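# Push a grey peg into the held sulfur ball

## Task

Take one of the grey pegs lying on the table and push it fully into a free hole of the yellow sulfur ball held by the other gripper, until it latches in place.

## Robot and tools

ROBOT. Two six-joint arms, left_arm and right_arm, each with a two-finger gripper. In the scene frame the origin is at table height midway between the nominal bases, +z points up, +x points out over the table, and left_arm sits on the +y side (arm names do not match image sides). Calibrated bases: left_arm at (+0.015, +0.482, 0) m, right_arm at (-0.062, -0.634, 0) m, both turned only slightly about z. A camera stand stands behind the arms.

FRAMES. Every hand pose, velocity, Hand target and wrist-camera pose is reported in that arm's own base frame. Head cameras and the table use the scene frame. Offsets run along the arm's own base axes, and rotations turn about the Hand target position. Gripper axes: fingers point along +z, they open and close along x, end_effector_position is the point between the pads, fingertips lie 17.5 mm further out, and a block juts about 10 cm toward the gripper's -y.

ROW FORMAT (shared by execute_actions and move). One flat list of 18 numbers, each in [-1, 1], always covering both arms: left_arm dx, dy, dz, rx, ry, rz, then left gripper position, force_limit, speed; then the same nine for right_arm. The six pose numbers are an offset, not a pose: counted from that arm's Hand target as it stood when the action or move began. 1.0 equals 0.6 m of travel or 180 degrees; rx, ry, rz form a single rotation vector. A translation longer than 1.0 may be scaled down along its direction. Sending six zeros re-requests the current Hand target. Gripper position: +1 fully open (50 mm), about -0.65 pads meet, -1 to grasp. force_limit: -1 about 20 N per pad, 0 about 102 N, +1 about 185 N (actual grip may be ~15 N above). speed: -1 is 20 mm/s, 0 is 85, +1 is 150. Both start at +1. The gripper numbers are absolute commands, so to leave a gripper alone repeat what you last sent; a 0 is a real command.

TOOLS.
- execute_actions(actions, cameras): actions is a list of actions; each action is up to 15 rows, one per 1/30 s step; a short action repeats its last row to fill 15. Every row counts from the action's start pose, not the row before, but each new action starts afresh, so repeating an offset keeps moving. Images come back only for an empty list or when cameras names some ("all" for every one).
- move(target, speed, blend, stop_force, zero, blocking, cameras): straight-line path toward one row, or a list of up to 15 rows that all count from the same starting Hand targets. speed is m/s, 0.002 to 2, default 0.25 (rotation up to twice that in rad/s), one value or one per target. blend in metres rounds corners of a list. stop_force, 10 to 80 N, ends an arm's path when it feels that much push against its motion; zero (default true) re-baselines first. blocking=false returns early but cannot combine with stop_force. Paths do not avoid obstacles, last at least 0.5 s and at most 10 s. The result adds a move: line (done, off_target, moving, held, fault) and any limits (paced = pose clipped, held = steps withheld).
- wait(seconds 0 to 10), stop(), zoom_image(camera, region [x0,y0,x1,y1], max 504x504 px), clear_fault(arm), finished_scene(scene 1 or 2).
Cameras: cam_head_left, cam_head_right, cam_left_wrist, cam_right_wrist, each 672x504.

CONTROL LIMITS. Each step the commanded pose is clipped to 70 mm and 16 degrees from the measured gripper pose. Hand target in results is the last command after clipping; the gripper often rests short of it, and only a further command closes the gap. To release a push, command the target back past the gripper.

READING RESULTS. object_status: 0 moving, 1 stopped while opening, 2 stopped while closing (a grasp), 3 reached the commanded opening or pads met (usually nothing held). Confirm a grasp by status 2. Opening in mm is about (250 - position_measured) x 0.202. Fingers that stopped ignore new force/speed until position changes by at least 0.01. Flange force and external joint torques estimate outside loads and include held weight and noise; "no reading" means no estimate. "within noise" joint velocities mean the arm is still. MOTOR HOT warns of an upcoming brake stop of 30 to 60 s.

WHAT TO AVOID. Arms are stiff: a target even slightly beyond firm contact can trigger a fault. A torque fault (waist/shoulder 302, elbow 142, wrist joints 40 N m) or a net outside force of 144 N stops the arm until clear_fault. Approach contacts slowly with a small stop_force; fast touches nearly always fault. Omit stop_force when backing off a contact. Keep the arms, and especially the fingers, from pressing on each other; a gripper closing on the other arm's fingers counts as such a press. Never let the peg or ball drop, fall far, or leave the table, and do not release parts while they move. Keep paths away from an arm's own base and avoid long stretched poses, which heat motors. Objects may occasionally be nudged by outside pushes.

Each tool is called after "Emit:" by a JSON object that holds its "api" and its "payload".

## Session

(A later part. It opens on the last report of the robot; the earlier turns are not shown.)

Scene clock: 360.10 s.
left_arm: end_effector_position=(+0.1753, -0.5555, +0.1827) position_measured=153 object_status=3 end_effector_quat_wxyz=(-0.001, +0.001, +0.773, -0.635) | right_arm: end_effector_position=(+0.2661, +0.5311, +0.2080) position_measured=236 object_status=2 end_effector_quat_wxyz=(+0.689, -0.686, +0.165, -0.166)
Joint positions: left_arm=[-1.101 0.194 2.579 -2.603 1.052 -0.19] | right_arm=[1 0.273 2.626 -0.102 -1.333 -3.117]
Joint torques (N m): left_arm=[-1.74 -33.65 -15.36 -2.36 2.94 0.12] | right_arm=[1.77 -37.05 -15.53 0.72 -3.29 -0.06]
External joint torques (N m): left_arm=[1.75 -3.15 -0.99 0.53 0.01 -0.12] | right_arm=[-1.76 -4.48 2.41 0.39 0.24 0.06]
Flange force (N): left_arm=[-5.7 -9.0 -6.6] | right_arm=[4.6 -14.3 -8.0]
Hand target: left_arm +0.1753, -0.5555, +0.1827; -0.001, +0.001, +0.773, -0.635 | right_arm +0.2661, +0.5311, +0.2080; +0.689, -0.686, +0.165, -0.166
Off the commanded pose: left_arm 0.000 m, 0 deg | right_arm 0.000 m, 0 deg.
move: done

Emit:
{"api": "move", "payload": {"target": [0,0,0,0,0,0,-0.192157,1,1,0,0,-0.0117,0,0,0,-1,0,-0.9], "speed": 0.002, "stop_force": 80, "zero": false}}

Emit:
{"api": "move", "payload": {"target": [0,0,0,0,0,0,-0.192157,1,1,0,0,0.0055,0,0,0,-1,0,-0.9], "speed": 0.002}}

Emit:
{"api": "move", "payload": {"target": [0,0,0,0,0,0,-0.192157,1,1,0,0,0.0003,0,0,0,-1,0,-0.9], "speed": 0.002}}

Emit:
{"api": "move", "payload": {"target": [0,0,0,0,0,0,-0.192157,1,1,0,0,0.0003,0,0,0,-1,0,-0.9], "speed": 0.002}}

Emit:
{"api": "move", "payload": {"target": [0,0,0,0,0,0,-0.192157,1,1,0,0,0.0003,0,0,0,-1,0,-0.9], "speed": 0.002}}

Emit:
{"api": "move", "payload": {"target": [0,0,0,0,0,0,-0.192157,1,1,0,0,0.0003,0,0,0,-1,0,-0.9], "speed": 0.002}}

Emit:
{"api": "move", "payload": {"target": [0,0,0,0,0,0,-0.192157,1,1,0,0,0.0003,0,0,0,-1,0,-0.9], "speed": 0.002, "cameras": ["cam_left_wrist"]}}

Emit:
{"api": "zoom_image", "payload": {"camera": "cam_left_wrist", "region": [346, 240, 386, 280]}}

Scene clock: 367.27 s.
left_arm: end_effector_position=(+0.1753, -0.5554, +0.1826) position_measured=153 object_status=3 end_effector_quat_wxyz=(-0.001, +0.001, +0.773, -0.634) | right_arm: end_effector_position=(+0.2661, +0.5312, +0.2025) position_measured=236 object_status=2 end_effector_quat_wxyz=(+0.689, -0.686, +0.165, -0.166)
Joint positions: left_arm=[-1.101 0.194 2.579 -2.603 1.052 -0.19] | right_arm=[1 0.291 2.627 -0.101 -1.353 -3.119]
Joint torques (N m): left_arm=[-6.31 -80.28 -50.85 -4.27 28.85 0.23] | right_arm=[-2.98 14.22 18.1 2.36 23.22 -0.18]
External joint torques (N m): left_arm=[6.38 43.46 34.67 2.45 -25.91 -0.23] | right_arm=[2.89 -56.81 -30.41 -1.32 -26.26 0.18]
Flange force (N): left_arm=[-13.4 62.6 7.8] | right_arm=[-2.8 -99.6 -14.0]
Hand target: left_arm +0.1753, -0.5555, +0.1827; -0.001, +0.001, +0.773, -0.635 | right_arm +0.2661, +0.5311, +0.2025; +0.689, -0.686, +0.165, -0.166 (not the last commanded pose)
Off the commanded pose: left_arm 0.000 m, 0 deg | right_arm 0.002 m, 0 deg.
move: contact (right_arm)

Scene clock: 369.13 s.
left_arm: end_effector_position=(+0.1753, -0.5555, +0.1828) position_measured=153 object_status=3 end_effector_quat_wxyz=(-0.001, +0.001, +0.773, -0.635) | right_arm: end_effector_position=(+0.2661, +0.5311, +0.2057) position_measured=236 object_status=2 end_effector_quat_wxyz=(+0.689, -0.686, +0.165, -0.166)
Joint positions: left_arm=[-1.101 0.194 2.579 -2.603 1.052 -0.19] | right_arm=[1 0.281 2.626 -0.102 -1.341 -3.118]
Joint torques (N m): left_arm=[-2.3 -38.9 -21.72 -2.85 6.08 0.09] | right_arm=[2.57 -30.29 -12.62 0.34 -0.22 -0.06]
External joint torques (N m): left_arm=[2.36 2.07 5.38 1.01 -3.13 -0.09] | right_arm=[-2.49 -11.84 -0.04 0.72 -2.82 0.07]
Flange force (N): left_arm=[-5.3 0.0 -8.6] | right_arm=[6.2 -27.9 -12.3]
Hand target: left_arm +0.1753, -0.5555, +0.1827; -0.001, +0.001, +0.773, -0.635 | right_arm +0.2661, +0.5311, +0.2058; +0.689, -0.686, +0.165, -0.166
Off the commanded pose: left_arm 0.000 m, 0 deg | right_arm 0.000 m, 0 deg.
move: done

Scene clock: 369.83 s.
left_arm: end_effector_position=(+0.1753, -0.5555, +0.1828) position_measured=153 object_status=3 end_effector_quat_wxyz=(-0.001, +0.001, +0.773, -0.635) | right_arm: end_effector_position=(+0.2661, +0.5311, +0.2060) position_measured=236 object_status=2 end_effector_quat_wxyz=(+0.689, -0.686, +0.165, -0.166)
Joint positions: left_arm=[-1.101 0.194 2.579 -2.603 1.052 -0.19] | right_arm=[1 0.28 2.626 -0.102 -1.341 -3.118]
Joint torques (N m): left_arm=[-2.31 -35.9 -19.36 -2.75 4.36 0.14] | right_arm=[2.42 -34.46 -14.8 0.16 -1.92 0]
External joint torques (N m): left_arm=[2.34 -0.9 3.13 0.92 -1.41 -0.13] | right_arm=[-2.36 -7.41 2.07 0.91 -1.12 0]
Flange force (N): left_arm=[-5.8 -4.3 -10.0] | right_arm=[5.0 -19.0 -10.9]
Hand target: left_arm +0.1753, -0.5555, +0.1827; -0.001, +0.001, +0.773, -0.635 | right_arm +0.2661, +0.5311, +0.2060; +0.689, -0.686, +0.165, -0.166
Off the commanded pose: left_arm 0.000 m, 0 deg | right_arm 0.000 m, 0 deg.
move: done

Scene clock: 370.53 s.
left_arm: end_effector_position=(+0.1753, -0.5555, +0.1827) position_measured=153 object_status=3 end_effector_quat_wxyz=(-0.001, +0.001, +0.773, -0.635) | right_arm: end_effector_position=(+0.2661, +0.5311, +0.2061) position_measured=236 object_status=2 end_effector_quat_wxyz=(+0.689, -0.686, +0.165, -0.166)
Joint positions: left_arm=[-1.101 0.194 2.579 -2.603 1.052 -0.19] | right_arm=[1 0.279 2.626 -0.102 -1.34 -3.118]
Joint torques (N m): left_arm=[-1.56 -32.86 -16.84 -2.53 2.72 0.08] | right_arm=[2.61 -37.68 -16.95 0.14 -3.62 -0.01]
External joint torques (N m): left_arm=[1.53 -3.81 0.6 0.71 0.22 -0.08] | right_arm=[-2.7 -4.36 4.08 0.96 0.57 0.02]
Flange force (N): left_arm=[-3.8 -9.0 -9.7] | right_arm=[5.8 -14.6 -10.6]
Hand target: left_arm +0.1753, -0.5555, +0.1827; -0.001, +0.001, +0.773, -0.635 | right_arm +0.2661, +0.5311, +0.2061; +0.689, -0.686, +0.165, -0.166
Off the commanded pose: left_arm 0.000 m, 0 deg | right_arm 0.000 m, 0 deg.
move: done

Scene clock: 371.23 s.
left_arm: end_effector_position=(+0.1753, -0.5555, +0.1827) position_measured=153 object_status=3 end_effector_quat_wxyz=(-0.001, +0.001, +0.773, -0.635) | right_arm: end_effector_position=(+0.2661, +0.5311, +0.2063) position_measured=236 object_status=2 end_effector_quat_wxyz=(+0.689, -0.686, +0.165, -0.166)
Joint positions: left_arm=[-1.101 0.194 2.579 -2.603 1.052 -0.19] | right_arm=[1 0.279 2.626 -0.102 -1.339 -3.118]
Joint torques (N m): left_arm=[-1.8 -29.97 -14.92 -2.32 1.41 0.07] | right_arm=[2.71 -40.83 -18.73 0.1 -4.99 0]
External joint torques (N m): left_arm=[1.82 -6.6 -1.32 0.49 1.53 -0.06] | right_arm=[-2.63 -1.06 5.94 0.97 1.96 0]
Flange force (N): left_arm=[-4.3 -13.6 -11.4] | right_arm=[5.4 -8.3 -9.9]
Hand target: left_arm +0.1753, -0.5555, +0.1827; -0.001, +0.001, +0.773, -0.635 | right_arm +0.2661, +0.5311, +0.2063; +0.689, -0.686, +0.165, -0.166
Off the commanded pose: left_arm 0.000 m, 0 deg | right_arm 0.000 m, 0 deg.
move: done

Scene clock: 371.93 s.
left_arm: end_effector_position=(+0.1753, -0.5555, +0.1827) position_measured=153 object_status=3 end_effector_quat_wxyz=(-0.001, +0.001, +0.773, -0.635) | right_arm: end_effector_position=(+0.2661, +0.5311, +0.2065) position_measured=236 object_status=2 end_effector_quat_wxyz=(+0.689, -0.686, +0.165, -0.166)
Joint positions: left_arm=[-1.101 0.194 2.579 -2.603 1.052 -0.19] | right_arm=[1 0.278 2.626 -0.102 -1.339 -3.117]
Joint torques (N m): left_arm=[-1.65 -27.94 -13.23 -2.22 0.15 0.06] | right_arm=[3.23 -42.89 -20.6 0.08 -6.23 -0.03]
External joint torques (N m): left_arm=[1.63 -8.52 -2.96 0.4 2.77 -0.06] | right_arm=[-3.49 1.12 7.68 1.04 3.19 0.03]
Flange force (N): left_arm=[-4.2 -16.1 -11.8] | right_arm=[7.9 -5.1 -10.4]
Hand target: left_arm +0.1753, -0.5555, +0.1827; -0.001, +0.001, +0.773, -0.635 | right_arm +0.2661, +0.5311, +0.2065; +0.689, -0.686, +0.165, -0.166
Off the commanded pose: left_arm 0.000 m, 0 deg | right_arm 0.000 m, 0 deg.
move: done

Scene clock: 372.63 s.
left_arm: end_effector_position=(+0.1753, -0.5555, +0.1827) position_measured=153 object_status=3 end_effector_quat_wxyz=(-0.001, +0.001, +0.773, -0.635) | right_arm: end_effector_position=(+0.2661, +0.5312, +0.2067) position_measured=236 object_status=2 end_effector_quat_wxyz=(+0.689, -0.686, +0.165, -0.166)
Joint positions: left_arm=[-1.101 0.194 2.579 -2.603 1.052 -0.19] | right_arm=[1 0.278 2.626 -0.102 -1.338 -3.117]
Joint torques (N m): left_arm=[-1.36 -29.26 -13.74 -2.24 0.73 0.07] | right_arm=[2.9 -41.28 -19.68 0.13 -5.66 -0.11]
External joint torques (N m): left_arm=[1.34 -7.49 -2.4 0.43 2.21 -0.07] | right_arm=[-2.89 -0.57 6.87 0.95 2.62 0.11]
Flange force (N): left_arm=[-3.4 -14.8 -10.6] | right_arm=[6.3 -8.8 -10.6]
Hand target: left_arm +0.1753, -0.5555, +0.1827; -0.001, +0.001, +0.773, -0.635 | right_arm +0.2661, +0.5311, +0.2067; +0.689, -0.686, +0.165, -0.166
Off the commanded pose: left_arm 0.000 m, 0 deg | right_arm 0.000 m, 0 deg.
move: done
Images, in order (width x height): cam_left_wrist 672x504.

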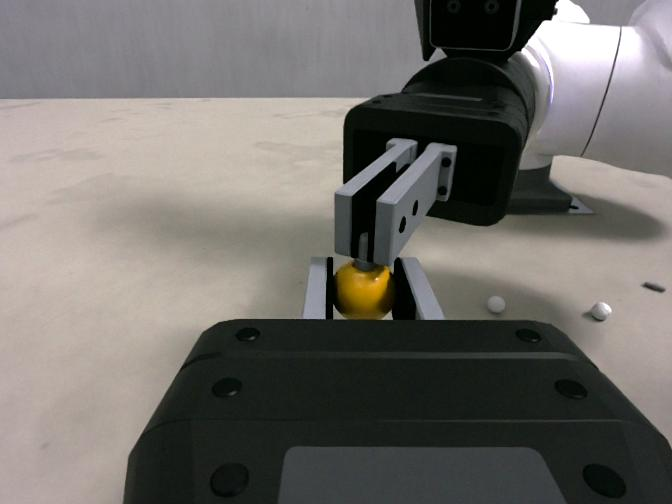

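Scaled by 12.600 from the camera's 672x504 image, which has a finer 960x720 frame.

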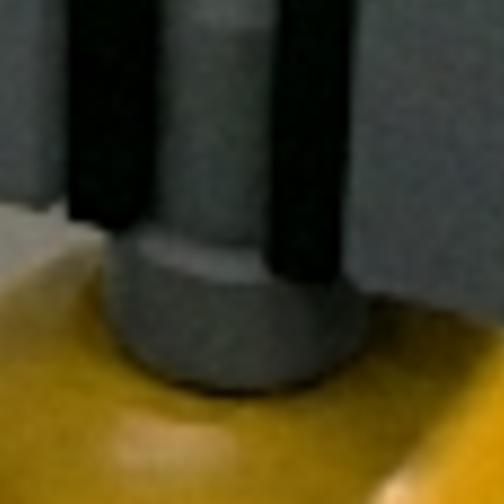

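Emit:
{"api": "move", "payload": {"target": [0,0,0,0,0,0,-0.192157,1,1,0,0,-0.0092,0,0,0,-1,0,-0.9], "speed": 0.002, "stop_force": 80, "zero": false}}

Emit:
{"api": "move", "payload": {"target": [0,0,0,0,0,0,-0.192157,1,1,0,0,-0.001,0,0,0,-1,0,-0.9], "speed": 0.002}}

Emit:
{"api": "move", "payload": {"target": [0,0,0,0,0,0,-0.192157,1,1,0,0,-0.0008,0,0,0,-1,0,-0.9], "speed": 0.002, "cameras": ["cam_left_wrist"]}}

Emit:
{"api": "zoom_image", "payload": {"camera": "cam_left_wrist", "region": [346, 240, 386, 280]}}

Scene clock: 377.33 s.
left_arm: end_effector_position=(+0.1753, -0.5554, +0.1826) position_measured=153 object_status=3 end_effector_quat_wxyz=(-0.001, +0.001, +0.773, -0.634) | right_arm: end_effector_position=(+0.2661, +0.5312, +0.2026) position_measured=236 object_status=2 end_effector_quat_wxyz=(+0.689, -0.686, +0.165, -0.166)
Joint positions: left_arm=[-1.101 0.194 2.579 -2.603 1.052 -0.19] | right_arm=[1 0.291 2.627 -0.101 -1.353 -3.119]
Joint torques (N m): left_arm=[-5.83 -79.43 -50.05 -4.18 28.26 0.21] | right_arm=[-3.35 12.7 17.08 2.25 22.59 -0.13]
External joint torques (N m): left_arm=[5.8 42.85 33.68 2.33 -25.31 -0.21] | right_arm=[3.4 -55.53 -29.39 -1.22 -25.65 0.13]
Flange force (N): left_arm=[-12.1 62.0 9.2] | right_arm=[-4.9 -97.3 -14.1]
Hand target: left_arm +0.1753, -0.5555, +0.1827; -0.001, +0.001, +0.773, -0.635 | right_arm +0.2661, +0.5312, +0.2026; +0.689, -0.686, +0.165, -0.166 (not the last commanded pose)
Off the commanded pose: left_arm 0.000 m, 0 deg | right_arm 0.001 m, 0 deg.
move: contact (right_arm)

Scene clock: 378.03 s.
left_arm: end_effector_position=(+0.1753, -0.5555, +0.1826) position_measured=153 object_status=3 end_effector_quat_wxyz=(-0.001, +0.001, +0.773, -0.635) | right_arm: end_effector_position=(+0.2661, +0.5312, +0.2020) position_measured=236 object_status=2 end_effector_quat_wxyz=(+0.689, -0.686, +0.165, -0.166)
Joint positions: left_arm=[-1.101 0.194 2.579 -2.603 1.052 -0.19] | right_arm=[1 0.293 2.627 -0.101 -1.355 -3.119]
Joint torques (N m): left_arm=[-7.12 -87.42 -56.17 -4.55 32.71 0.23] | right_arm=[-4.24 21.75 23.03 2.53 27.29 -0.12]
External joint torques (N m): left_arm=[7.1 50.69 39.87 2.72 -29.76 -0.23] | right_arm=[4.3 -64.61 -35.18 -1.52 -30.33 0.12]
Flange force (N): left_arm=[-14.8 74.0 10.5] | right_arm=[-6.5 -111.8 -14.8]
Hand target: left_arm +0.1753, -0.5555, +0.1827; -0.001, +0.001, +0.773, -0.635 | right_arm +0.2661, +0.5312, +0.2020; +0.689, -0.686, +0.165, -0.166
Off the commanded pose: left_arm 0.000 m, 0 deg | right_arm 0.000 m, 0 deg.
move: done

Scene clock: 378.73 s.
left_arm: end_effector_position=(+0.1753, -0.5555, +0.1826) position_measured=153 object_status=3 end_effector_quat_wxyz=(-0.001, +0.001, +0.773, -0.635) | right_arm: end_effector_position=(+0.2661, +0.5312, +0.2015) position_measured=236 object_status=2 end_effector_quat_wxyz=(+0.689, -0.686, +0.165, -0.166)
Joint positions: left_arm=[-1.101 0.194 2.579 -2.603 1.052 -0.19] | right_arm=[1 0.294 2.628 -0.101 -1.357 -3.119]
Joint torques (N m): left_arm=[-7.18 -93.8 -60.27 -4.88 36 0.28] | right_arm=[-4.55 27.83 27.65 2.86 30.78 -0.12]
External joint torques (N m): left_arm=[7.14 57.06 44.06 3.06 -33.05 -0.28] | right_arm=[4.54 -70.67 -39.68 -1.85 -33.82 0.13]
Flange force (N): left_arm=[-15.2 83.7 14.1] | right_arm=[-6.0 -120.5 -14.7]
Hand target: left_arm +0.1753, -0.5555, +0.1827; -0.001, +0.001, +0.773, -0.635 | right_arm +0.2661, +0.5312, +0.2015; +0.689, -0.686, +0.165, -0.166
Off the commanded pose: left_arm 0.000 m, 0 deg | right_arm 0.000 m, 0 deg.
move: done
camera_calibration:
cam_left_wrist: T_world_to_cam=[[-0.999927, 0.000653601, 0.0121002, 0.183437], [-0.0100671, 0.511004, -0.85952, 0.46044], [-0.00674501, -0.859578, -0.510959, -0.251085], [0, 0, 0, 1]] pos_world=[0.186365, -0.451234, 0.265243]
Images, in order (width x height): cam_left_wrist 672x504.

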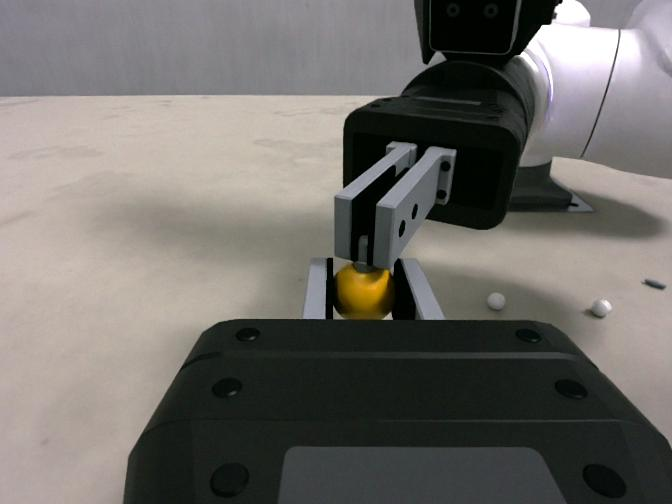

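Scaled by 12.600 from the camera's 672x504 image, which has a finer 960x720 frame.

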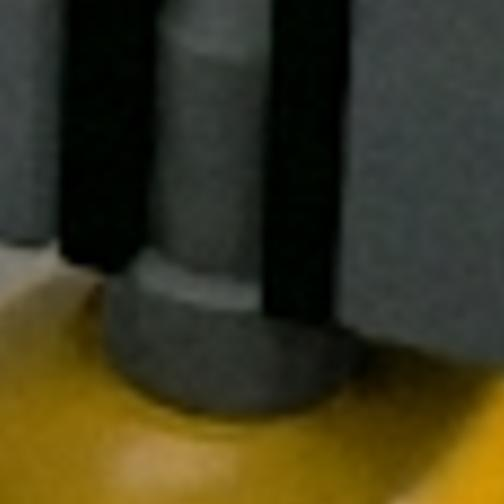

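Emit:
{"api": "move", "payload": {"target": [0,0,0,0,0,0,-0.192157,1,1,0,0,-0.0008,0,0,0,-1,0,-0.9], "speed": 0.002}}

Emit:
{"api": "move", "payload": {"target": [0,0,0,0,0,0,-0.192157,1,1,0,0,-0.0006,0,0,0,-1,0,-0.9], "speed": 0.002, "cameras": ["cam_left_wrist"]}}

Emit:
{"api": "zoom_image", "payload": {"camera": "cam_left_wrist", "region": [335, 225, 395, 325]}}

Scene clock: 379.97 s.
left_arm: end_effector_position=(+0.1753, -0.5555, +0.1827) position_measured=153 object_status=3 end_effector_quat_wxyz=(-0.001, +0.001, +0.773, -0.635) | right_arm: end_effector_position=(+0.2661, +0.5312, +0.2010) position_measured=236 object_status=2 end_effector_quat_wxyz=(+0.689, -0.686, +0.165, -0.166)
Joint positions: left_arm=[-1.101 0.194 2.579 -2.603 1.052 -0.19] | right_arm=[1 0.296 2.628 -0.101 -1.358 -3.12]
Joint torques (N m): left_arm=[-8.34 -100.2 -65.2 -5.17 39.72 0.35] | right_arm=[-5.68 34.98 32.47 3.04 34.52 -0.17]
External joint torques (N m): left_arm=[8.36 63.42 49.01 3.35 -36.78 -0.35] | right_arm=[5.7 -78.03 -44.58 -2.03 -37.58 0.17]
Flange force (N): left_arm=[-17.9 93.0 15.1] | right_arm=[-8.9 -132.5 -14.6]
Hand target: left_arm +0.1753, -0.5555, +0.1827; -0.001, +0.001, +0.773, -0.635 | right_arm +0.2661, +0.5312, +0.2010; +0.689, -0.686, +0.165, -0.166
Off the commanded pose: left_arm 0.000 m, 0 deg | right_arm 0.000 m, 0 deg.
move: done

Scene clock: 380.67 s.
left_arm: end_effector_position=(+0.1753, -0.5555, +0.1827) position_measured=153 object_status=3 end_effector_quat_wxyz=(-0.001, +0.001, +0.773, -0.635) | right_arm: end_effector_position=(+0.2661, +0.5312, +0.2007) position_measured=236 object_status=2 end_effector_quat_wxyz=(+0.689, -0.686, +0.165, -0.166)
Joint positions: left_arm=[-1.101 0.194 2.579 -2.603 1.052 -0.19] | right_arm=[1 0.297 2.628 -0.101 -1.36 -3.12]
Joint torques (N m): left_arm=[-8.21 -104.91 -68.52 -5.37 42.34 0.29] | right_arm=[-5.97 40.43 36.12 3.32 37.24 -0.12]
External joint torques (N m): left_arm=[8.15 68.37 52.23 3.53 -39.4 -0.29] | right_arm=[5.73 -82.95 -48.06 -2.31 -40.27 0.12]
Flange force (N): left_arm=[-17.2 100.6 18.4] | right_arm=[-7.9 -139.9 -14.7]
Hand target: left_arm +0.1753, -0.5555, +0.1827; -0.001, +0.001, +0.773, -0.635 | right_arm +0.2661, +0.5312, +0.2006; +0.689, -0.686, +0.165, -0.166
Off the commanded pose: left_arm 0.000 m, 0 deg | right_arm 0.000 m, 0 deg.
move: done
camera_calibration:
cam_left_wrist: T_world_to_cam=[[-0.999927, 0.000654424, 0.0121001, 0.183437], [-0.0100671, 0.51093, -0.859563, 0.460418], [-0.0067448, -0.859622, -0.510886, -0.251125], [0, 0, 0, 1]] pos_world=[0.186365, -0.451234, 0.265243]
Images, in order (width x height): cam_left_wrist 672x504.

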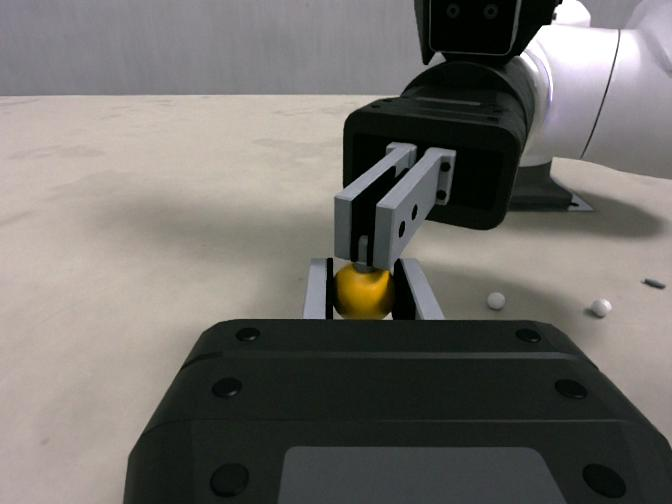

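Scaled by 5.040 from the camera's 672x504 image, which has a finer 960x720 frame.

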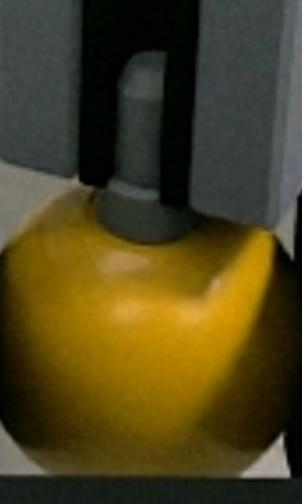

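Emit:
{"api": "move", "payload": {"target": [0,0,0,0,0,0,-0.192157,1,1,0,0,0.0095,0,0,0,-1,0,-0.9], "speed": 0.004}}

Emit:
{"api": "move", "payload": {"target": [0,0,0,0,0,0,-0.192157,1,1,0,0,0.0005,0,0,0,-1,0,-0.9], "speed": 0.002}}

Emit:
{"api": "move", "payload": {"target": [0,0,0,0,0,0,-0.192157,1,1,0,0,0.0005,0,0,0,-1,0,-0.9], "speed": 0.002}}

Emit:
{"api": "move", "payload": {"target": [0,0,0,0,0,0,-0.192157,1,1,0,0,0.0005,0,0,0,-1,0,-0.9], "speed": 0.002, "cameras": ["cam_left_wrist"]}}

Emit:
{"api": "zoom_image", "payload": {"camera": "cam_left_wrist", "region": [346, 240, 386, 280]}}

Scene clock: 383.00 s.
left_arm: end_effector_position=(+0.1753, -0.5555, +0.1829) position_measured=153 object_status=3 end_effector_quat_wxyz=(-0.001, +0.001, +0.773, -0.635) | right_arm: end_effector_position=(+0.2661, +0.5311, +0.2062) position_measured=236 object_status=2 end_effector_quat_wxyz=(+0.689, -0.686, +0.165, -0.166)
Joint positions: left_arm=[-1.101 0.194 2.579 -2.603 1.052 -0.19] | right_arm=[1 0.279 2.626 -0.102 -1.34 -3.118]
Joint torques (N m): left_arm=[-1.65 -32.41 -16.97 -2.69 2.44 0.11] | right_arm=[3.19 -38.08 -17.21 -0.1 -3.83 -0.09]
External joint torques (N m): left_arm=[1.69 -4.41 0.75 0.86 0.5 -0.1] | right_arm=[-3.15 -3.75 4.41 1.17 0.79 0.09]
Flange force (N): left_arm=[-4.3 -9.7 -11.2] | right_arm=[6.6 -13.3 -10.5]
Hand target: left_arm +0.1753, -0.5555, +0.1827; -0.001, +0.001, +0.773, -0.635 | right_arm +0.2661, +0.5312, +0.2063; +0.689, -0.686, +0.165, -0.166
Off the commanded pose: left_arm 0.000 m, 0 deg | right_arm 0.000 m, 0 deg.
move: done

Scene clock: 383.70 s.
left_arm: end_effector_position=(+0.1753, -0.5555, +0.1828) position_measured=153 object_status=3 end_effector_quat_wxyz=(-0.001, +0.001, +0.773, -0.635) | right_arm: end_effector_position=(+0.2661, +0.5312, +0.2066) position_measured=236 object_status=2 end_effector_quat_wxyz=(+0.689, -0.686, +0.165, -0.166)
Joint positions: left_arm=[-1.101 0.194 2.579 -2.603 1.052 -0.19] | right_arm=[1 0.278 2.626 -0.102 -1.339 -3.117]
Joint torques (N m): left_arm=[-1.56 -29.29 -14.41 -2.41 0.78 0.06] | right_arm=[3.72 -41.97 -19.75 -0.03 -5.58 -0.04]
External joint torques (N m): left_arm=[1.57 -7.47 -1.86 0.58 2.16 -0.06] | right_arm=[-3.67 0.13 6.94 1.1 2.53 0.04]
Flange force (N): left_arm=[-4.0 -14.5 -11.8] | right_arm=[8.4 -6.2 -10.5]
Hand target: left_arm +0.1753, -0.5555, +0.1827; -0.001, +0.001, +0.773, -0.635 | right_arm +0.2661, +0.5312, +0.2066; +0.689, -0.686, +0.165, -0.166
Off the commanded pose: left_arm 0.000 m, 0 deg | right_arm 0.000 m, 0 deg.
move: done

Scene clock: 384.40 s.
left_arm: end_effector_position=(+0.1753, -0.5555, +0.1827) position_measured=153 object_status=3 end_effector_quat_wxyz=(-0.001, +0.001, +0.773, -0.635) | right_arm: end_effector_position=(+0.2661, +0.5312, +0.2069) position_measured=236 object_status=2 end_effector_quat_wxyz=(+0.689, -0.686, +0.165, -0.166)
Joint positions: left_arm=[-1.101 0.194 2.579 -2.603 1.052 -0.19] | right_arm=[1 0.277 2.626 -0.102 -1.338 -3.117]
Joint torques (N m): left_arm=[-1.63 -30.72 -14.91 -2.52 1.48 0.1] | right_arm=[3.26 -39.72 -17.95 0.1 -4.8 -0.08]
External joint torques (N m): left_arm=[1.63 -6.02 -1.29 0.7 1.47 -0.09] | right_arm=[-3.38 -2.24 5.08 1.01 1.75 0.08]
Flange force (N): left_arm=[-4.8 -12.5 -10.6] | right_arm=[7.8 -11.6 -9.8]
Hand target: left_arm +0.1753, -0.5555, +0.1827; -0.001, +0.001, +0.773, -0.635 | right_arm +0.2661, +0.5312, +0.2069; +0.689, -0.686, +0.165, -0.166
Off the commanded pose: left_arm 0.000 m, 0 deg | right_arm 0.000 m, 0 deg.
move: done

Scene clock: 385.10 s.
left_arm: end_effector_position=(+0.1753, -0.5555, +0.1827) position_measured=153 object_status=3 end_effector_quat_wxyz=(-0.001, +0.001, +0.773, -0.635) | right_arm: end_effector_position=(+0.2661, +0.5312, +0.2072) position_measured=236 object_status=2 end_effector_quat_wxyz=(+0.689, -0.686, +0.165, -0.166)
Joint positions: left_arm=[-1.101 0.194 2.579 -2.603 1.052 -0.19] | right_arm=[1 0.276 2.626 -0.102 -1.337 -3.117]
Joint torques (N m): left_arm=[-1.36 -31.78 -15.32 -2.52 2.03 0.09] | right_arm=[2.61 -39 -17.08 0.23 -4.13 -0.03]
External joint torques (N m): left_arm=[1.36 -4.79 -1 0.69 0.91 -0.09] | right_arm=[-2.47 -2.84 4.09 0.86 1.08 0.03]
Flange force (N): left_arm=[-4.3 -10.7 -8.8] | right_arm=[5.3 -11.5 -8.9]
Hand target: left_arm +0.1753, -0.5555, +0.1827; -0.001, +0.001, +0.773, -0.635 | right_arm +0.2661, +0.5312, +0.2072; +0.689, -0.686, +0.165, -0.166
Off the commanded pose: left_arm 0.000 m, 0 deg | right_arm 0.000 m, 0 deg.
move: done
camera_calibration:
cam_left_wrist: T_world_to_cam=[[-0.999927, 0.000654347, 0.0121002, 0.183437], [-0.0100673, 0.51093, -0.859563, 0.460418], [-0.0067448, -0.859622, -0.510886, -0.251125], [0, 0, 0, 1]] pos_world=[0.186365, -0.451234, 0.265243]
Images, in order (width x height): cam_left_wrist 672x504.

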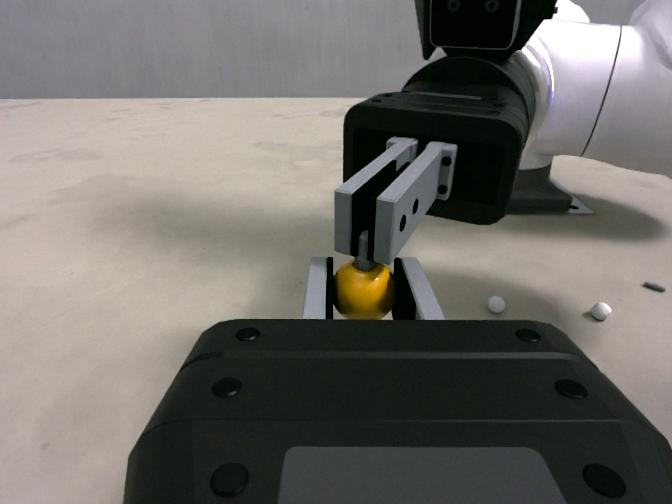

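Scaled by 12.600 from the camera's 672x504 image, which has a finer 960x720 frame.

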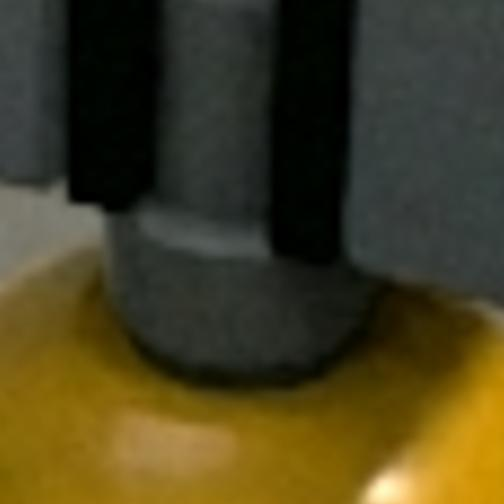

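Emit:
{"api": "move", "payload": {"target": [0,0,0,0,0,0,-0.192157,1,1,-0.0003,-0.0006,0,0,0,0,-1,0,-0.9], "speed": 0.004}}

Emit:
{"api": "move", "payload": {"target": [0,0,0,0,0,0,-0.192157,1,1,-0.0003,-0.0006,0,0,0,0,-1,0,-0.9], "speed": 0.004}}

Emit:
{"api": "move", "payload": {"target": [0,0,0,0,0,0,-0.192157,1,1,-0.0003,-0.0006,0,0,0,0,-1,0,-0.9], "speed": 0.004}}

Emit:
{"api": "move", "payload": {"target": [0,0,0,0,0,0,-0.192157,1,1,-0.0003,-0.0006,0,0,0,0,-1,0,-0.9], "speed": 0.004}}

Emit:
{"api": "move", "payload": {"target": [0,0,0,0,0,0,-0.192157,1,1,0.0012,0.0024,0,0,0,0,-1,0,-0.9], "speed": 0.006}}

Emit:
{"api": "move", "payload": {"target": [0,0,0,0,0,0,-0.192157,1,1,0.0006,0.0012,0,0,0,0,-1,0,-0.9], "speed": 0.006}}

Emit:
{"api": "move", "payload": {"target": [0,0,0,0,0,0,-0.192157,1,1,0.0006,0.0012,0,0,0,0,-1,0,-0.9], "speed": 0.006, "cameras": ["cam_left_wrist"]}}

Emit:
{"api": "zoom_image", "payload": {"camera": "cam_left_wrist", "region": [346, 240, 386, 280]}}

Scene clock: 389.17 s.
left_arm: end_effector_position=(+0.1753, -0.5555, +0.1827) position_measured=153 object_status=3 end_effector_quat_wxyz=(-0.001, +0.001, +0.773, -0.635) | right_arm: end_effector_position=(+0.2659, +0.5308, +0.2072) position_measured=236 object_status=2 end_effector_quat_wxyz=(+0.689, -0.686, +0.165, -0.166)
Joint positions: left_arm=[-1.101 0.194 2.579 -2.603 1.052 -0.19] | right_arm=[1 0.276 2.627 -0.102 -1.337 -3.117]
Joint torques (N m): left_arm=[1.65 -33.13 -14.43 -3.32 2.18 0.08] | right_arm=[2.89 -37.63 -12.92 0.07 -3.38 -0.08]
External joint torques (N m): left_arm=[-1.7 -3.6 -1.83 1.49 0.76 -0.08] | right_arm=[-2.67 -4.27 0.07 1 0.34 0.08]
Flange force (N): left_arm=[0.1 -10.1 -2.9] | right_arm=[5.5 -14.7 -3.6]
Hand target: left_arm +0.1753, -0.5555, +0.1827; -0.001, +0.001, +0.773, -0.635 | right_arm +0.2659, +0.5308, +0.2072; +0.689, -0.686, +0.165, -0.166
Off the commanded pose: left_arm 0.000 m, 0 deg | right_arm 0.000 m, 0 deg.
move: done

Scene clock: 389.87 s.
left_arm: end_effector_position=(+0.1753, -0.5555, +0.1827) position_measured=153 object_status=3 end_effector_quat_wxyz=(-0.001, +0.001, +0.773, -0.635) | right_arm: end_effector_position=(+0.2657, +0.5305, +0.2072) position_measured=236 object_status=2 end_effector_quat_wxyz=(+0.689, -0.686, +0.165, -0.166)
Joint positions: left_arm=[-1.101 0.194 2.579 -2.603 1.052 -0.19] | right_arm=[0.999 0.275 2.627 -0.102 -1.338 -3.117]
Joint torques (N m): left_arm=[3.04 -33.71 -13.56 -3.83 2.3 0.02] | right_arm=[2.65 -36.95 -10.07 0.15 -2.97 -0.03]
External joint torques (N m): left_arm=[-3.02 -2.9 -2.65 2.01 0.64 -0.02] | right_arm=[-2.63 -4.92 -2.82 0.95 -0.08 0.03]
Flange force (N): left_arm=[1.0 -9.8 0.3] | right_arm=[5.5 -16.2 0.6]
Hand target: left_arm +0.1753, -0.5555, +0.1827; -0.001, +0.001, +0.773, -0.635 | right_arm +0.2657, +0.5305, +0.2072; +0.689, -0.686, +0.165, -0.166
Off the commanded pose: left_arm 0.000 m, 0 deg | right_arm 0.000 m, 0 deg.
move: done

Scene clock: 390.57 s.
left_arm: end_effector_position=(+0.1753, -0.5555, +0.1827) position_measured=153 object_status=3 end_effector_quat_wxyz=(-0.001, +0.001, +0.773, -0.635) | right_arm: end_effector_position=(+0.2656, +0.5301, +0.2072) position_measured=236 object_status=2 end_effector_quat_wxyz=(+0.689, -0.686, +0.165, -0.166)
Joint positions: left_arm=[-1.101 0.194 2.579 -2.603 1.052 -0.19] | right_arm=[0.999 0.275 2.628 -0.102 -1.338 -3.117]
Joint torques (N m): left_arm=[4.23 -34.74 -13.03 -4.2 2.44 0.08] | right_arm=[2.87 -36.51 -8 0.08 -2.51 -0.09]
External joint torques (N m): left_arm=[-4.19 -1.93 -3.22 2.37 0.5 -0.08] | right_arm=[-2.88 -5.02 -4.82 1.01 -0.52 0.09]
Flange force (N): left_arm=[2.0 -8.8 3.5] | right_arm=[6.2 -15.6 3.6]
Hand target: left_arm +0.1753, -0.5555, +0.1827; -0.001, +0.001, +0.773, -0.635 | right_arm +0.2656, +0.5301, +0.2072; +0.689, -0.686, +0.165, -0.166
Off the commanded pose: left_arm 0.000 m, 0 deg | right_arm 0.000 m, 0 deg.
move: done

Scene clock: 391.27 s.
left_arm: end_effector_position=(+0.1753, -0.5555, +0.1827) position_measured=153 object_status=3 end_effector_quat_wxyz=(-0.001, +0.001, +0.773, -0.635) | right_arm: end_effector_position=(+0.2654, +0.5297, +0.2072) position_measured=236 object_status=2 end_effector_quat_wxyz=(+0.689, -0.686, +0.165, -0.166)
Joint positions: left_arm=[-1.101 0.194 2.579 -2.603 1.052 -0.19] | right_arm=[0.999 0.275 2.629 -0.102 -1.338 -3.117]
Joint torques (N m): left_arm=[5.75 -35.02 -12.6 -4.56 2.52 0.01] | right_arm=[3.4 -35.89 -5.78 0.03 -2.26 -0.03]
External joint torques (N m): left_arm=[-5.77 -1.28 -3.61 2.74 0.41 -0.01] | right_arm=[-3.38 -5.7 -7.1 1.06 -0.79 0.03]
Flange force (N): left_arm=[4.5 -8.3 6.6] | right_arm=[7.6 -17.6 6.7]
Hand target: left_arm +0.1753, -0.5555, +0.1827; -0.001, +0.001, +0.773, -0.635 | right_arm +0.2654, +0.5297, +0.2072; +0.689, -0.686, +0.165, -0.166
Off the commanded pose: left_arm 0.000 m, 0 deg | right_arm 0.000 m, 0 deg.
move: done

Scene clock: 391.97 s.
left_arm: end_effector_position=(+0.1753, -0.5555, +0.1827) position_measured=153 object_status=3 end_effector_quat_wxyz=(-0.001, +0.001, +0.773, -0.635) | right_arm: end_effector_position=(+0.2661, +0.5312, +0.2072) position_measured=236 object_status=2 end_effector_quat_wxyz=(+0.689, -0.686, +0.165, -0.166)
Joint positions: left_arm=[-1.101 0.194 2.579 -2.603 1.052 -0.19] | right_arm=[1 0.276 2.626 -0.102 -1.337 -3.117]
Joint torques (N m): left_arm=[-3.45 -35.2 -19.78 -2.15 4.4 0.12] | right_arm=[2.34 -34.79 -17.37 0.3 -2.17 -0.09]
External joint torques (N m): left_arm=[3.51 -1.57 3.34 0.3 -1.45 -0.12] | right_arm=[-2.37 -6.63 4.44 0.79 -0.85 0.09]
Flange force (N): left_arm=[-6.4 -5.3 -11.9] | right_arm=[5.5 -16.7 -14.4]
Hand target: left_arm +0.1753, -0.5555, +0.1827; -0.001, +0.001, +0.773, -0.635 | right_arm +0.2661, +0.5312, +0.2072; +0.689, -0.686, +0.165, -0.166
Off the commanded pose: left_arm 0.000 m, 0 deg | right_arm 0.000 m, 0 deg.
move: done

Scene clock: 392.67 s.
left_arm: end_effector_position=(+0.1753, -0.5555, +0.1827) position_measured=153 object_status=3 end_effector_quat_wxyz=(-0.001, +0.001, +0.773, -0.635) | right_arm: end_effector_position=(+0.2665, +0.5319, +0.2072) position_measured=236 object_status=2 end_effector_quat_wxyz=(+0.689, -0.686, +0.165, -0.166)
Joint positions: left_arm=[-1.101 0.194 2.579 -2.603 1.052 -0.19] | right_arm=[1 0.277 2.625 -0.102 -1.336 -3.117]
Joint torques (N m): left_arm=[-6 -36.38 -21.99 -1.53 5.26 0.09] | right_arm=[1.49 -33.55 -19.41 0.59 -1.83 -0.08]
External joint torques (N m): left_arm=[6 -0.23 5.75 -0.3 -2.32 -0.09] | right_arm=[-1.49 -8.43 6.53 0.51 -1.21 0.08]
Flange force (N): left_arm=[-9.7 -1.4 -15.6] | right_arm=[3.6 -20.6 -19.6]
Hand target: left_arm +0.1753, -0.5555, +0.1827; -0.001, +0.001, +0.773, -0.635 | right_arm +0.2665, +0.5319, +0.2072; +0.689, -0.686, +0.165, -0.166
Off the commanded pose: left_arm 0.000 m, 0 deg | right_arm 0.000 m, 0 deg.
move: done

Scene clock: 393.37 s.
left_arm: end_effector_position=(+0.1753, -0.5555, +0.1827) position_measured=153 object_status=3 end_effector_quat_wxyz=(-0.001, +0.001, +0.773, -0.635) | right_arm: end_effector_position=(+0.2668, +0.5326, +0.2072) position_measured=236 object_status=2 end_effector_quat_wxyz=(+0.689, -0.686, +0.165, -0.166)
Joint positions: left_arm=[-1.101 0.194 2.579 -2.603 1.052 -0.19] | right_arm=[1 0.277 2.623 -0.101 -1.335 -3.117]
Joint torques (N m): left_arm=[-8.18 -37.01 -24.01 -1.08 5.94 0.16] | right_arm=[1.88 -32.5 -21.17 0.6 -1.39 -0.11]
External joint torques (N m): left_arm=[8.14 0.41 7.8 -0.74 -3 -0.16] | right_arm=[-2 -9.33 8.18 0.52 -1.65 0.11]
Flange force (N): left_arm=[-12.6 0.6 -19.6] | right_arm=[5.4 -21.3 -23.9]
Hand target: left_arm +0.1753, -0.5555, +0.1827; -0.001, +0.001, +0.773, -0.635 | right_arm +0.2668, +0.5326, +0.2072; +0.689, -0.686, +0.165, -0.166
Off the commanded pose: left_arm 0.000 m, 0 deg | right_arm 0.000 m, 0 deg.
move: done
camera_calibration:
cam_left_wrist: T_world_to_cam=[[-0.999927, 0.000654347, 0.0121002, 0.183437], [-0.0100673, 0.51093, -0.859563, 0.460418], [-0.0067448, -0.859622, -0.510886, -0.251125], [0, 0, 0, 1]] pos_world=[0.186365, -0.451234, 0.265243]
Images, in order (width x height): cam_left_wrist 672x504.

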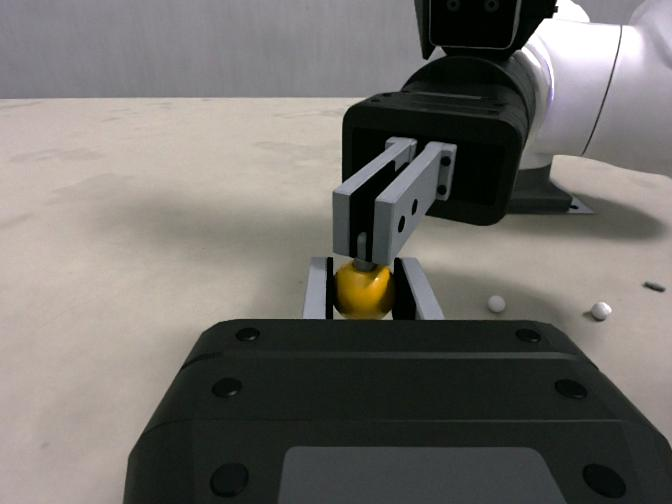

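Scaled by 12.600 from the camera's 672x504 image, which has a finer 960x720 frame.

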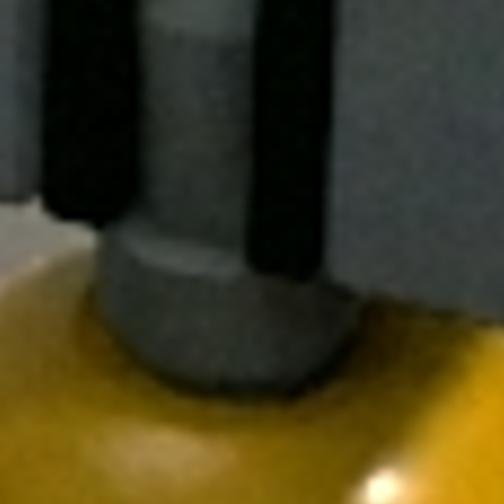

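Emit:
{"api": "move", "payload": {"target": [0,0,0,0,0,0,-0.192157,1,1,-0.0012,-0.0035,0.0038,0,0,0,-1,0,-0.9], "speed": 0.006}}

Emit:
{"api": "move", "payload": {"target": [0,0,0,0,0,0,-0.192157,1,1,0,0,-0.0017,0,0,0,-1,0,-0.9], "speed": 0.004}}

Emit:
{"api": "move", "payload": {"target": [0,0,0,0,0,0,-0.192157,1,1,0,0,-0.0017,0,0,0,-1,0,-0.9], "speed": 0.004}}

Emit:
{"api": "move", "payload": {"target": [0,0,0,0,0,0,-0.192157,1,1,0,0,-0.0017,0,0,0,-1,0,-0.9], "speed": 0.004}}

Emit:
{"api": "move", "payload": {"target": [0,0,0,0,0,0,-0.192157,1,1,0,0,-0.0008,0,0,0,-1,0,-0.9], "speed": 0.004, "cameras": ["cam_left_wrist"]}}

Emit:
{"api": "zoom_image", "payload": {"camera": "cam_left_wrist", "region": [346, 240, 386, 280]}}

Scene clock: 395.00 s.
left_arm: end_effector_position=(+0.1753, -0.5555, +0.1827) position_measured=153 object_status=3 end_effector_quat_wxyz=(-0.001, +0.001, +0.773, -0.635) | right_arm: end_effector_position=(+0.2661, +0.5305, +0.2095) position_measured=236 object_status=2 end_effector_quat_wxyz=(+0.689, -0.686, +0.165, -0.166)
Joint positions: left_arm=[-1.101 0.194 2.579 -2.603 1.052 -0.19] | right_arm=[0.999 0.268 2.626 -0.103 -1.329 -3.116]
Joint torques (N m): left_arm=[0.67 -32.53 -11.81 -2.74 1.8 0.03] | right_arm=[0.99 -38.15 -12.78 1.24 -3.7 -0.08]
External joint torques (N m): left_arm=[-0.74 -3.93 -4.46 0.92 1.13 -0.03] | right_arm=[-0.98 -2.88 -0.53 -0.11 0.66 0.08]
Flange force (N): left_arm=[-3.0 -11.1 -0.3] | right_arm=[3.6 -11.7 -1.0]
Hand target: left_arm +0.1753, -0.5555, +0.1827; -0.001, +0.001, +0.773, -0.635 | right_arm +0.2661, +0.5305, +0.2095; +0.689, -0.686, +0.165, -0.166
Off the commanded pose: left_arm 0.000 m, 0 deg | right_arm 0.000 m, 0 deg.
move: done

Scene clock: 395.70 s.
left_arm: end_effector_position=(+0.1753, -0.5555, +0.1827) position_measured=153 object_status=3 end_effector_quat_wxyz=(-0.001, +0.001, +0.773, -0.635) | right_arm: end_effector_position=(+0.2661, +0.5305, +0.2085) position_measured=236 object_status=2 end_effector_quat_wxyz=(+0.689, -0.686, +0.165, -0.166)
Joint positions: left_arm=[-1.101 0.194 2.579 -2.603 1.052 -0.19] | right_arm=[0.999 0.272 2.627 -0.103 -1.333 -3.117]
Joint torques (N m): left_arm=[1.38 -35.61 -14.2 -3.11 3.34 0.09] | right_arm=[0.96 -35.4 -10.26 0.99 -2.17 -0.08]
External joint torques (N m): left_arm=[-1.39 -0.99 -2.2 1.26 -0.39 -0.09] | right_arm=[-0.97 -6.05 -2.84 0.12 -0.87 0.09]
Flange force (N): left_arm=[-1.7 -6.7 1.5] | right_arm=[2.9 -17.1 -0.8]
Hand target: left_arm +0.1753, -0.5555, +0.1827; -0.001, +0.001, +0.773, -0.635 | right_arm +0.2661, +0.5305, +0.2085; +0.689, -0.686, +0.165, -0.166
Off the commanded pose: left_arm 0.000 m, 0 deg | right_arm 0.000 m, 0 deg.
move: done

Scene clock: 396.40 s.
left_arm: end_effector_position=(+0.1753, -0.5555, +0.1827) position_measured=153 object_status=3 end_effector_quat_wxyz=(-0.001, +0.001, +0.773, -0.635) | right_arm: end_effector_position=(+0.2661, +0.5305, +0.2075) position_measured=236 object_status=2 end_effector_quat_wxyz=(+0.689, -0.686, +0.165, -0.166)
Joint positions: left_arm=[-1.101 0.194 2.579 -2.603 1.052 -0.19] | right_arm=[0.999 0.275 2.627 -0.103 -1.336 -3.117]
Joint torques (N m): left_arm=[1.14 -35.92 -14.1 -3.2 3.68 0.04] | right_arm=[0.97 -34.98 -9.52 1.06 -1.62 -0.1]
External joint torques (N m): left_arm=[-1.11 -0.8 -2.22 1.36 -0.73 -0.04] | right_arm=[-1.03 -6.89 -3.41 0.05 -1.43 0.11]
Flange force (N): left_arm=[-2.8 -7.2 1.3] | right_arm=[3.5 -18.0 -1.0]
Hand target: left_arm +0.1753, -0.5555, +0.1827; -0.001, +0.001, +0.773, -0.635 | right_arm +0.2661, +0.5305, +0.2075; +0.689, -0.686, +0.165, -0.166
Off the commanded pose: left_arm 0.000 m, 0 deg | right_arm 0.000 m, 0 deg.
move: done

Scene clock: 397.10 s.
left_arm: end_effector_position=(+0.1753, -0.5555, +0.1827) position_measured=153 object_status=3 end_effector_quat_wxyz=(-0.001, +0.001, +0.773, -0.635) | right_arm: end_effector_position=(+0.2661, +0.5305, +0.2065) position_measured=236 object_status=2 end_effector_quat_wxyz=(+0.689, -0.686, +0.165, -0.166)
Joint positions: left_arm=[-1.101 0.194 2.579 -2.603 1.052 -0.19] | right_arm=[0.999 0.278 2.627 -0.103 -1.34 -3.117]
Joint torques (N m): left_arm=[1.28 -38.41 -16.11 -3.41 4.88 0.07] | right_arm=[1.25 -32.27 -7.24 0.96 -0.39 -0.1]
External joint torques (N m): left_arm=[-1.2 1.52 -0.16 1.58 -1.93 -0.07] | right_arm=[-1.23 -9.77 -5.53 0.12 -2.66 0.1]
Flange force (N): left_arm=[-2.5 -3.3 1.9] | right_arm=[3.9 -23.6 -0.7]
Hand target: left_arm +0.1753, -0.5555, +0.1827; -0.001, +0.001, +0.773, -0.635 | right_arm +0.2661, +0.5305, +0.2065; +0.689, -0.686, +0.165, -0.166
Off the commanded pose: left_arm 0.000 m, 0 deg | right_arm 0.000 m, 0 deg.
move: done

Scene clock: 397.80 s.
left_arm: end_effector_position=(+0.1753, -0.5555, +0.1827) position_measured=153 object_status=3 end_effector_quat_wxyz=(-0.001, +0.001, +0.773, -0.635) | right_arm: end_effector_position=(+0.2661, +0.5305, +0.2060) position_measured=236 object_status=2 end_effector_quat_wxyz=(+0.689, -0.686, +0.165, -0.166)
Joint positions: left_arm=[-1.101 0.194 2.579 -2.603 1.052 -0.19] | right_arm=[0.999 0.28 2.627 -0.103 -1.342 -3.117]
Joint torques (N m): left_arm=[1.29 -39.3 -16.8 -3.56 5.28 0.07] | right_arm=[1.17 -31.51 -6.55 0.79 -0.03 -0.15]
External joint torques (N m): left_arm=[-1.27 2.56 0.5 1.73 -2.33 -0.07] | right_arm=[-1.18 -10.18 -6.19 0.29 -3 0.15]
Flange force (N): left_arm=[-2.6 -1.4 2.4] | right_arm=[3.3 -24.0 0.0]
Hand target: left_arm +0.1753, -0.5555, +0.1827; -0.001, +0.001, +0.773, -0.635 | right_arm +0.2661, +0.5305, +0.2060; +0.689, -0.686, +0.165, -0.166
Off the commanded pose: left_arm 0.000 m, 0 deg | right_arm 0.000 m, 0 deg.
move: done
camera_calibration:
cam_left_wrist: T_world_to_cam=[[-0.999927, 0.000654424, 0.0121001, 0.183437], [-0.0100671, 0.51093, -0.859563, 0.460418], [-0.0067448, -0.859622, -0.510886, -0.251125], [0, 0, 0, 1]] pos_world=[0.186365, -0.451234, 0.265243]
Images, in order (width x height): cam_left_wrist 672x504.

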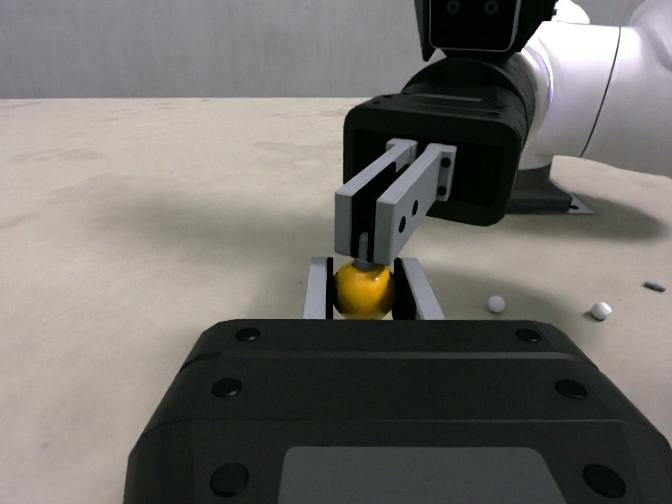

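Scaled by 12.600 from the camera's 672x504 image, which has a finer 960x720 frame.

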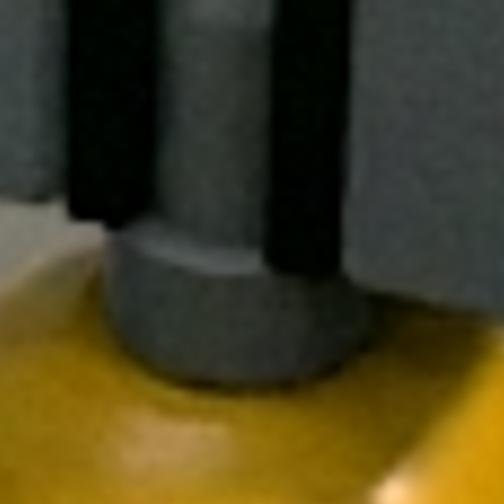

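Emit:
{"api": "move", "payload": {"target": [0,0,0,0,0,0,-0.192157,1,1,0,0,-0.0008,0,0,0,-1,0,-0.9], "speed": 0.004}}

Emit:
{"api": "move", "payload": {"target": [0,0,0,0,0,0,-0.192157,1,1,0,0,-0.0008,0,0,0,-1,0,-0.9], "speed": 0.004}}

Emit:
{"api": "move", "payload": {"target": [0,0,0,0,0,0,-0.192157,1,1,0,0,-0.0008,0,0,0,-1,0,-0.9], "speed": 0.004}}

Emit:
{"api": "move", "payload": {"target": [0,0,0,0,0,0,-0.192157,1,1,0,0,-0.0008,0,0,0,-1,0,-0.9], "speed": 0.004, "cameras": ["cam_left_wrist"]}}

Emit:
{"api": "zoom_image", "payload": {"camera": "cam_left_wrist", "region": [346, 240, 386, 280]}}

Scene clock: 399.27 s.
left_arm: end_effector_position=(+0.1753, -0.5555, +0.1827) position_measured=153 object_status=3 end_effector_quat_wxyz=(-0.001, +0.001, +0.773, -0.635) | right_arm: end_effector_position=(+0.2661, +0.5305, +0.2055) position_measured=236 object_status=2 end_effector_quat_wxyz=(+0.689, -0.686, +0.165, -0.166)
Joint positions: left_arm=[-1.101 0.194 2.579 -2.603 1.052 -0.19] | right_arm=[0.999 0.281 2.627 -0.103 -1.343 -3.118]
Joint torques (N m): left_arm=[1.37 -43.02 -19.8 -3.62 7.51 0.06] | right_arm=[0.83 -27.32 -3.63 1.04 2.27 -0.07]
External joint torques (N m): left_arm=[-1.36 6.35 3.42 1.78 -4.56 -0.06] | right_arm=[-0.84 -14.61 -9.12 0.04 -5.31 0.07]
Flange force (N): left_arm=[-1.6 4.0 4.4] | right_arm=[3.1 -31.0 -0.5]
Hand target: left_arm +0.1753, -0.5555, +0.1827; -0.001, +0.001, +0.773, -0.635 | right_arm +0.2661, +0.5305, +0.2055; +0.689, -0.686, +0.165, -0.166
Off the commanded pose: left_arm 0.000 m, 0 deg | right_arm 0.000 m, 0 deg.
move: done

Scene clock: 399.97 s.
left_arm: end_effector_position=(+0.1753, -0.5555, +0.1827) position_measured=153 object_status=3 end_effector_quat_wxyz=(-0.001, +0.001, +0.773, -0.635) | right_arm: end_effector_position=(+0.2661, +0.5305, +0.2050) position_measured=236 object_status=2 end_effector_quat_wxyz=(+0.689, -0.686, +0.165, -0.166)
Joint positions: left_arm=[-1.101 0.194 2.579 -2.603 1.052 -0.19] | right_arm=[0.999 0.283 2.628 -0.103 -1.345 -3.118]
Joint torques (N m): left_arm=[0 -49.29 -23.79 -3.65 10.79 0.1] | right_arm=[-0.53 -20.61 0.2 1.54 5.53 -0.04]
External joint torques (N m): left_arm=[0.01 12.68 7.54 1.82 -7.84 -0.09] | right_arm=[0.58 -21.46 -12.78 -0.48 -8.57 0.04]
Flange force (N): left_arm=[-4.7 14.2 6.6] | right_arm=[0.5 -42.7 -2.1]
Hand target: left_arm +0.1753, -0.5555, +0.1827; -0.001, +0.001, +0.773, -0.635 | right_arm +0.2661, +0.5305, +0.2050; +0.689, -0.686, +0.165, -0.166
Off the commanded pose: left_arm 0.000 m, 0 deg | right_arm 0.000 m, 0 deg.
move: done

Scene clock: 400.67 s.
left_arm: end_effector_position=(+0.1753, -0.5555, +0.1827) position_measured=153 object_status=3 end_effector_quat_wxyz=(-0.001, +0.001, +0.773, -0.635) | right_arm: end_effector_position=(+0.2661, +0.5305, +0.2046) position_measured=236 object_status=2 end_effector_quat_wxyz=(+0.689, -0.686, +0.165, -0.166)
Joint positions: left_arm=[-1.101 0.194 2.579 -2.603 1.052 -0.19] | right_arm=[0.999 0.284 2.628 -0.103 -1.347 -3.118]
Joint torques (N m): left_arm=[-1.22 -55.41 -28.33 -3.74 14.23 0.16] | right_arm=[-1.1 -13.64 4.41 1.91 9.01 -0.07]
External joint torques (N m): left_arm=[1.28 18.7 12.13 1.91 -11.29 -0.16] | right_arm=[1.21 -28.77 -16.83 -0.87 -12.06 0.07]
Flange force (N): left_arm=[-7.1 23.4 7.8] | right_arm=[0.0 -55.1 -3.7]
Hand target: left_arm +0.1753, -0.5555, +0.1827; -0.001, +0.001, +0.773, -0.635 | right_arm +0.2661, +0.5305, +0.2045; +0.689, -0.686, +0.165, -0.166
Off the commanded pose: left_arm 0.000 m, 0 deg | right_arm 0.000 m, 0 deg.
move: done

Scene clock: 401.37 s.
left_arm: end_effector_position=(+0.1753, -0.5554, +0.1827) position_measured=153 object_status=3 end_effector_quat_wxyz=(-0.001, +0.001, +0.773, -0.635) | right_arm: end_effector_position=(+0.2661, +0.5305, +0.2041) position_measured=236 object_status=2 end_effector_quat_wxyz=(+0.689, -0.686, +0.165, -0.166)
Joint positions: left_arm=[-1.101 0.194 2.579 -2.603 1.052 -0.19] | right_arm=[0.999 0.286 2.628 -0.103 -1.348 -3.118]
Joint torques (N m): left_arm=[-1.99 -61.81 -32.8 -3.81 17.81 0.14] | right_arm=[-2.64 -7.1 9.16 2.32 12.58 -0.22]
External joint torques (N m): left_arm=[1.97 25.02 16.48 1.98 -14.86 -0.14] | right_arm=[2.57 -35.2 -21.64 -1.26 -15.62 0.22]
Flange force (N): left_arm=[-8.1 32.7 10.7] | right_arm=[-2.8 -64.9 -3.2]
Hand target: left_arm +0.1753, -0.5555, +0.1827; -0.001, +0.001, +0.773, -0.635 | right_arm +0.2661, +0.5305, +0.2041; +0.689, -0.686, +0.165, -0.166
Off the commanded pose: left_arm 0.000 m, 0 deg | right_arm 0.000 m, 0 deg.
move: done
camera_calibration:
cam_left_wrist: T_world_to_cam=[[-0.999927, 0.000653601, 0.0121002, 0.183437], [-0.0100671, 0.511004, -0.85952, 0.46044], [-0.00674501, -0.859578, -0.510959, -0.251085], [0, 0, 0, 1]] pos_world=[0.186365, -0.451234, 0.265243]
Images, in order (width x height): cam_left_wrist 672x504.

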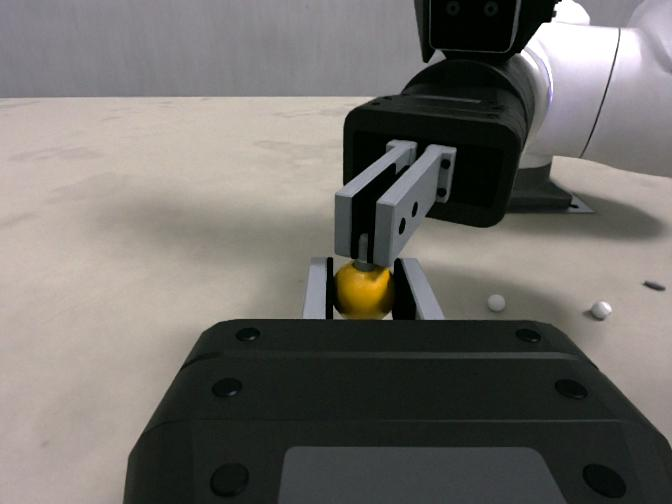

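Scaled by 12.600 from the camera's 672x504 image, which has a finer 960x720 frame.

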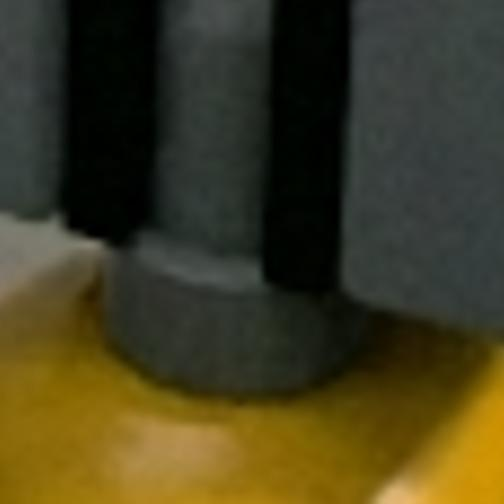

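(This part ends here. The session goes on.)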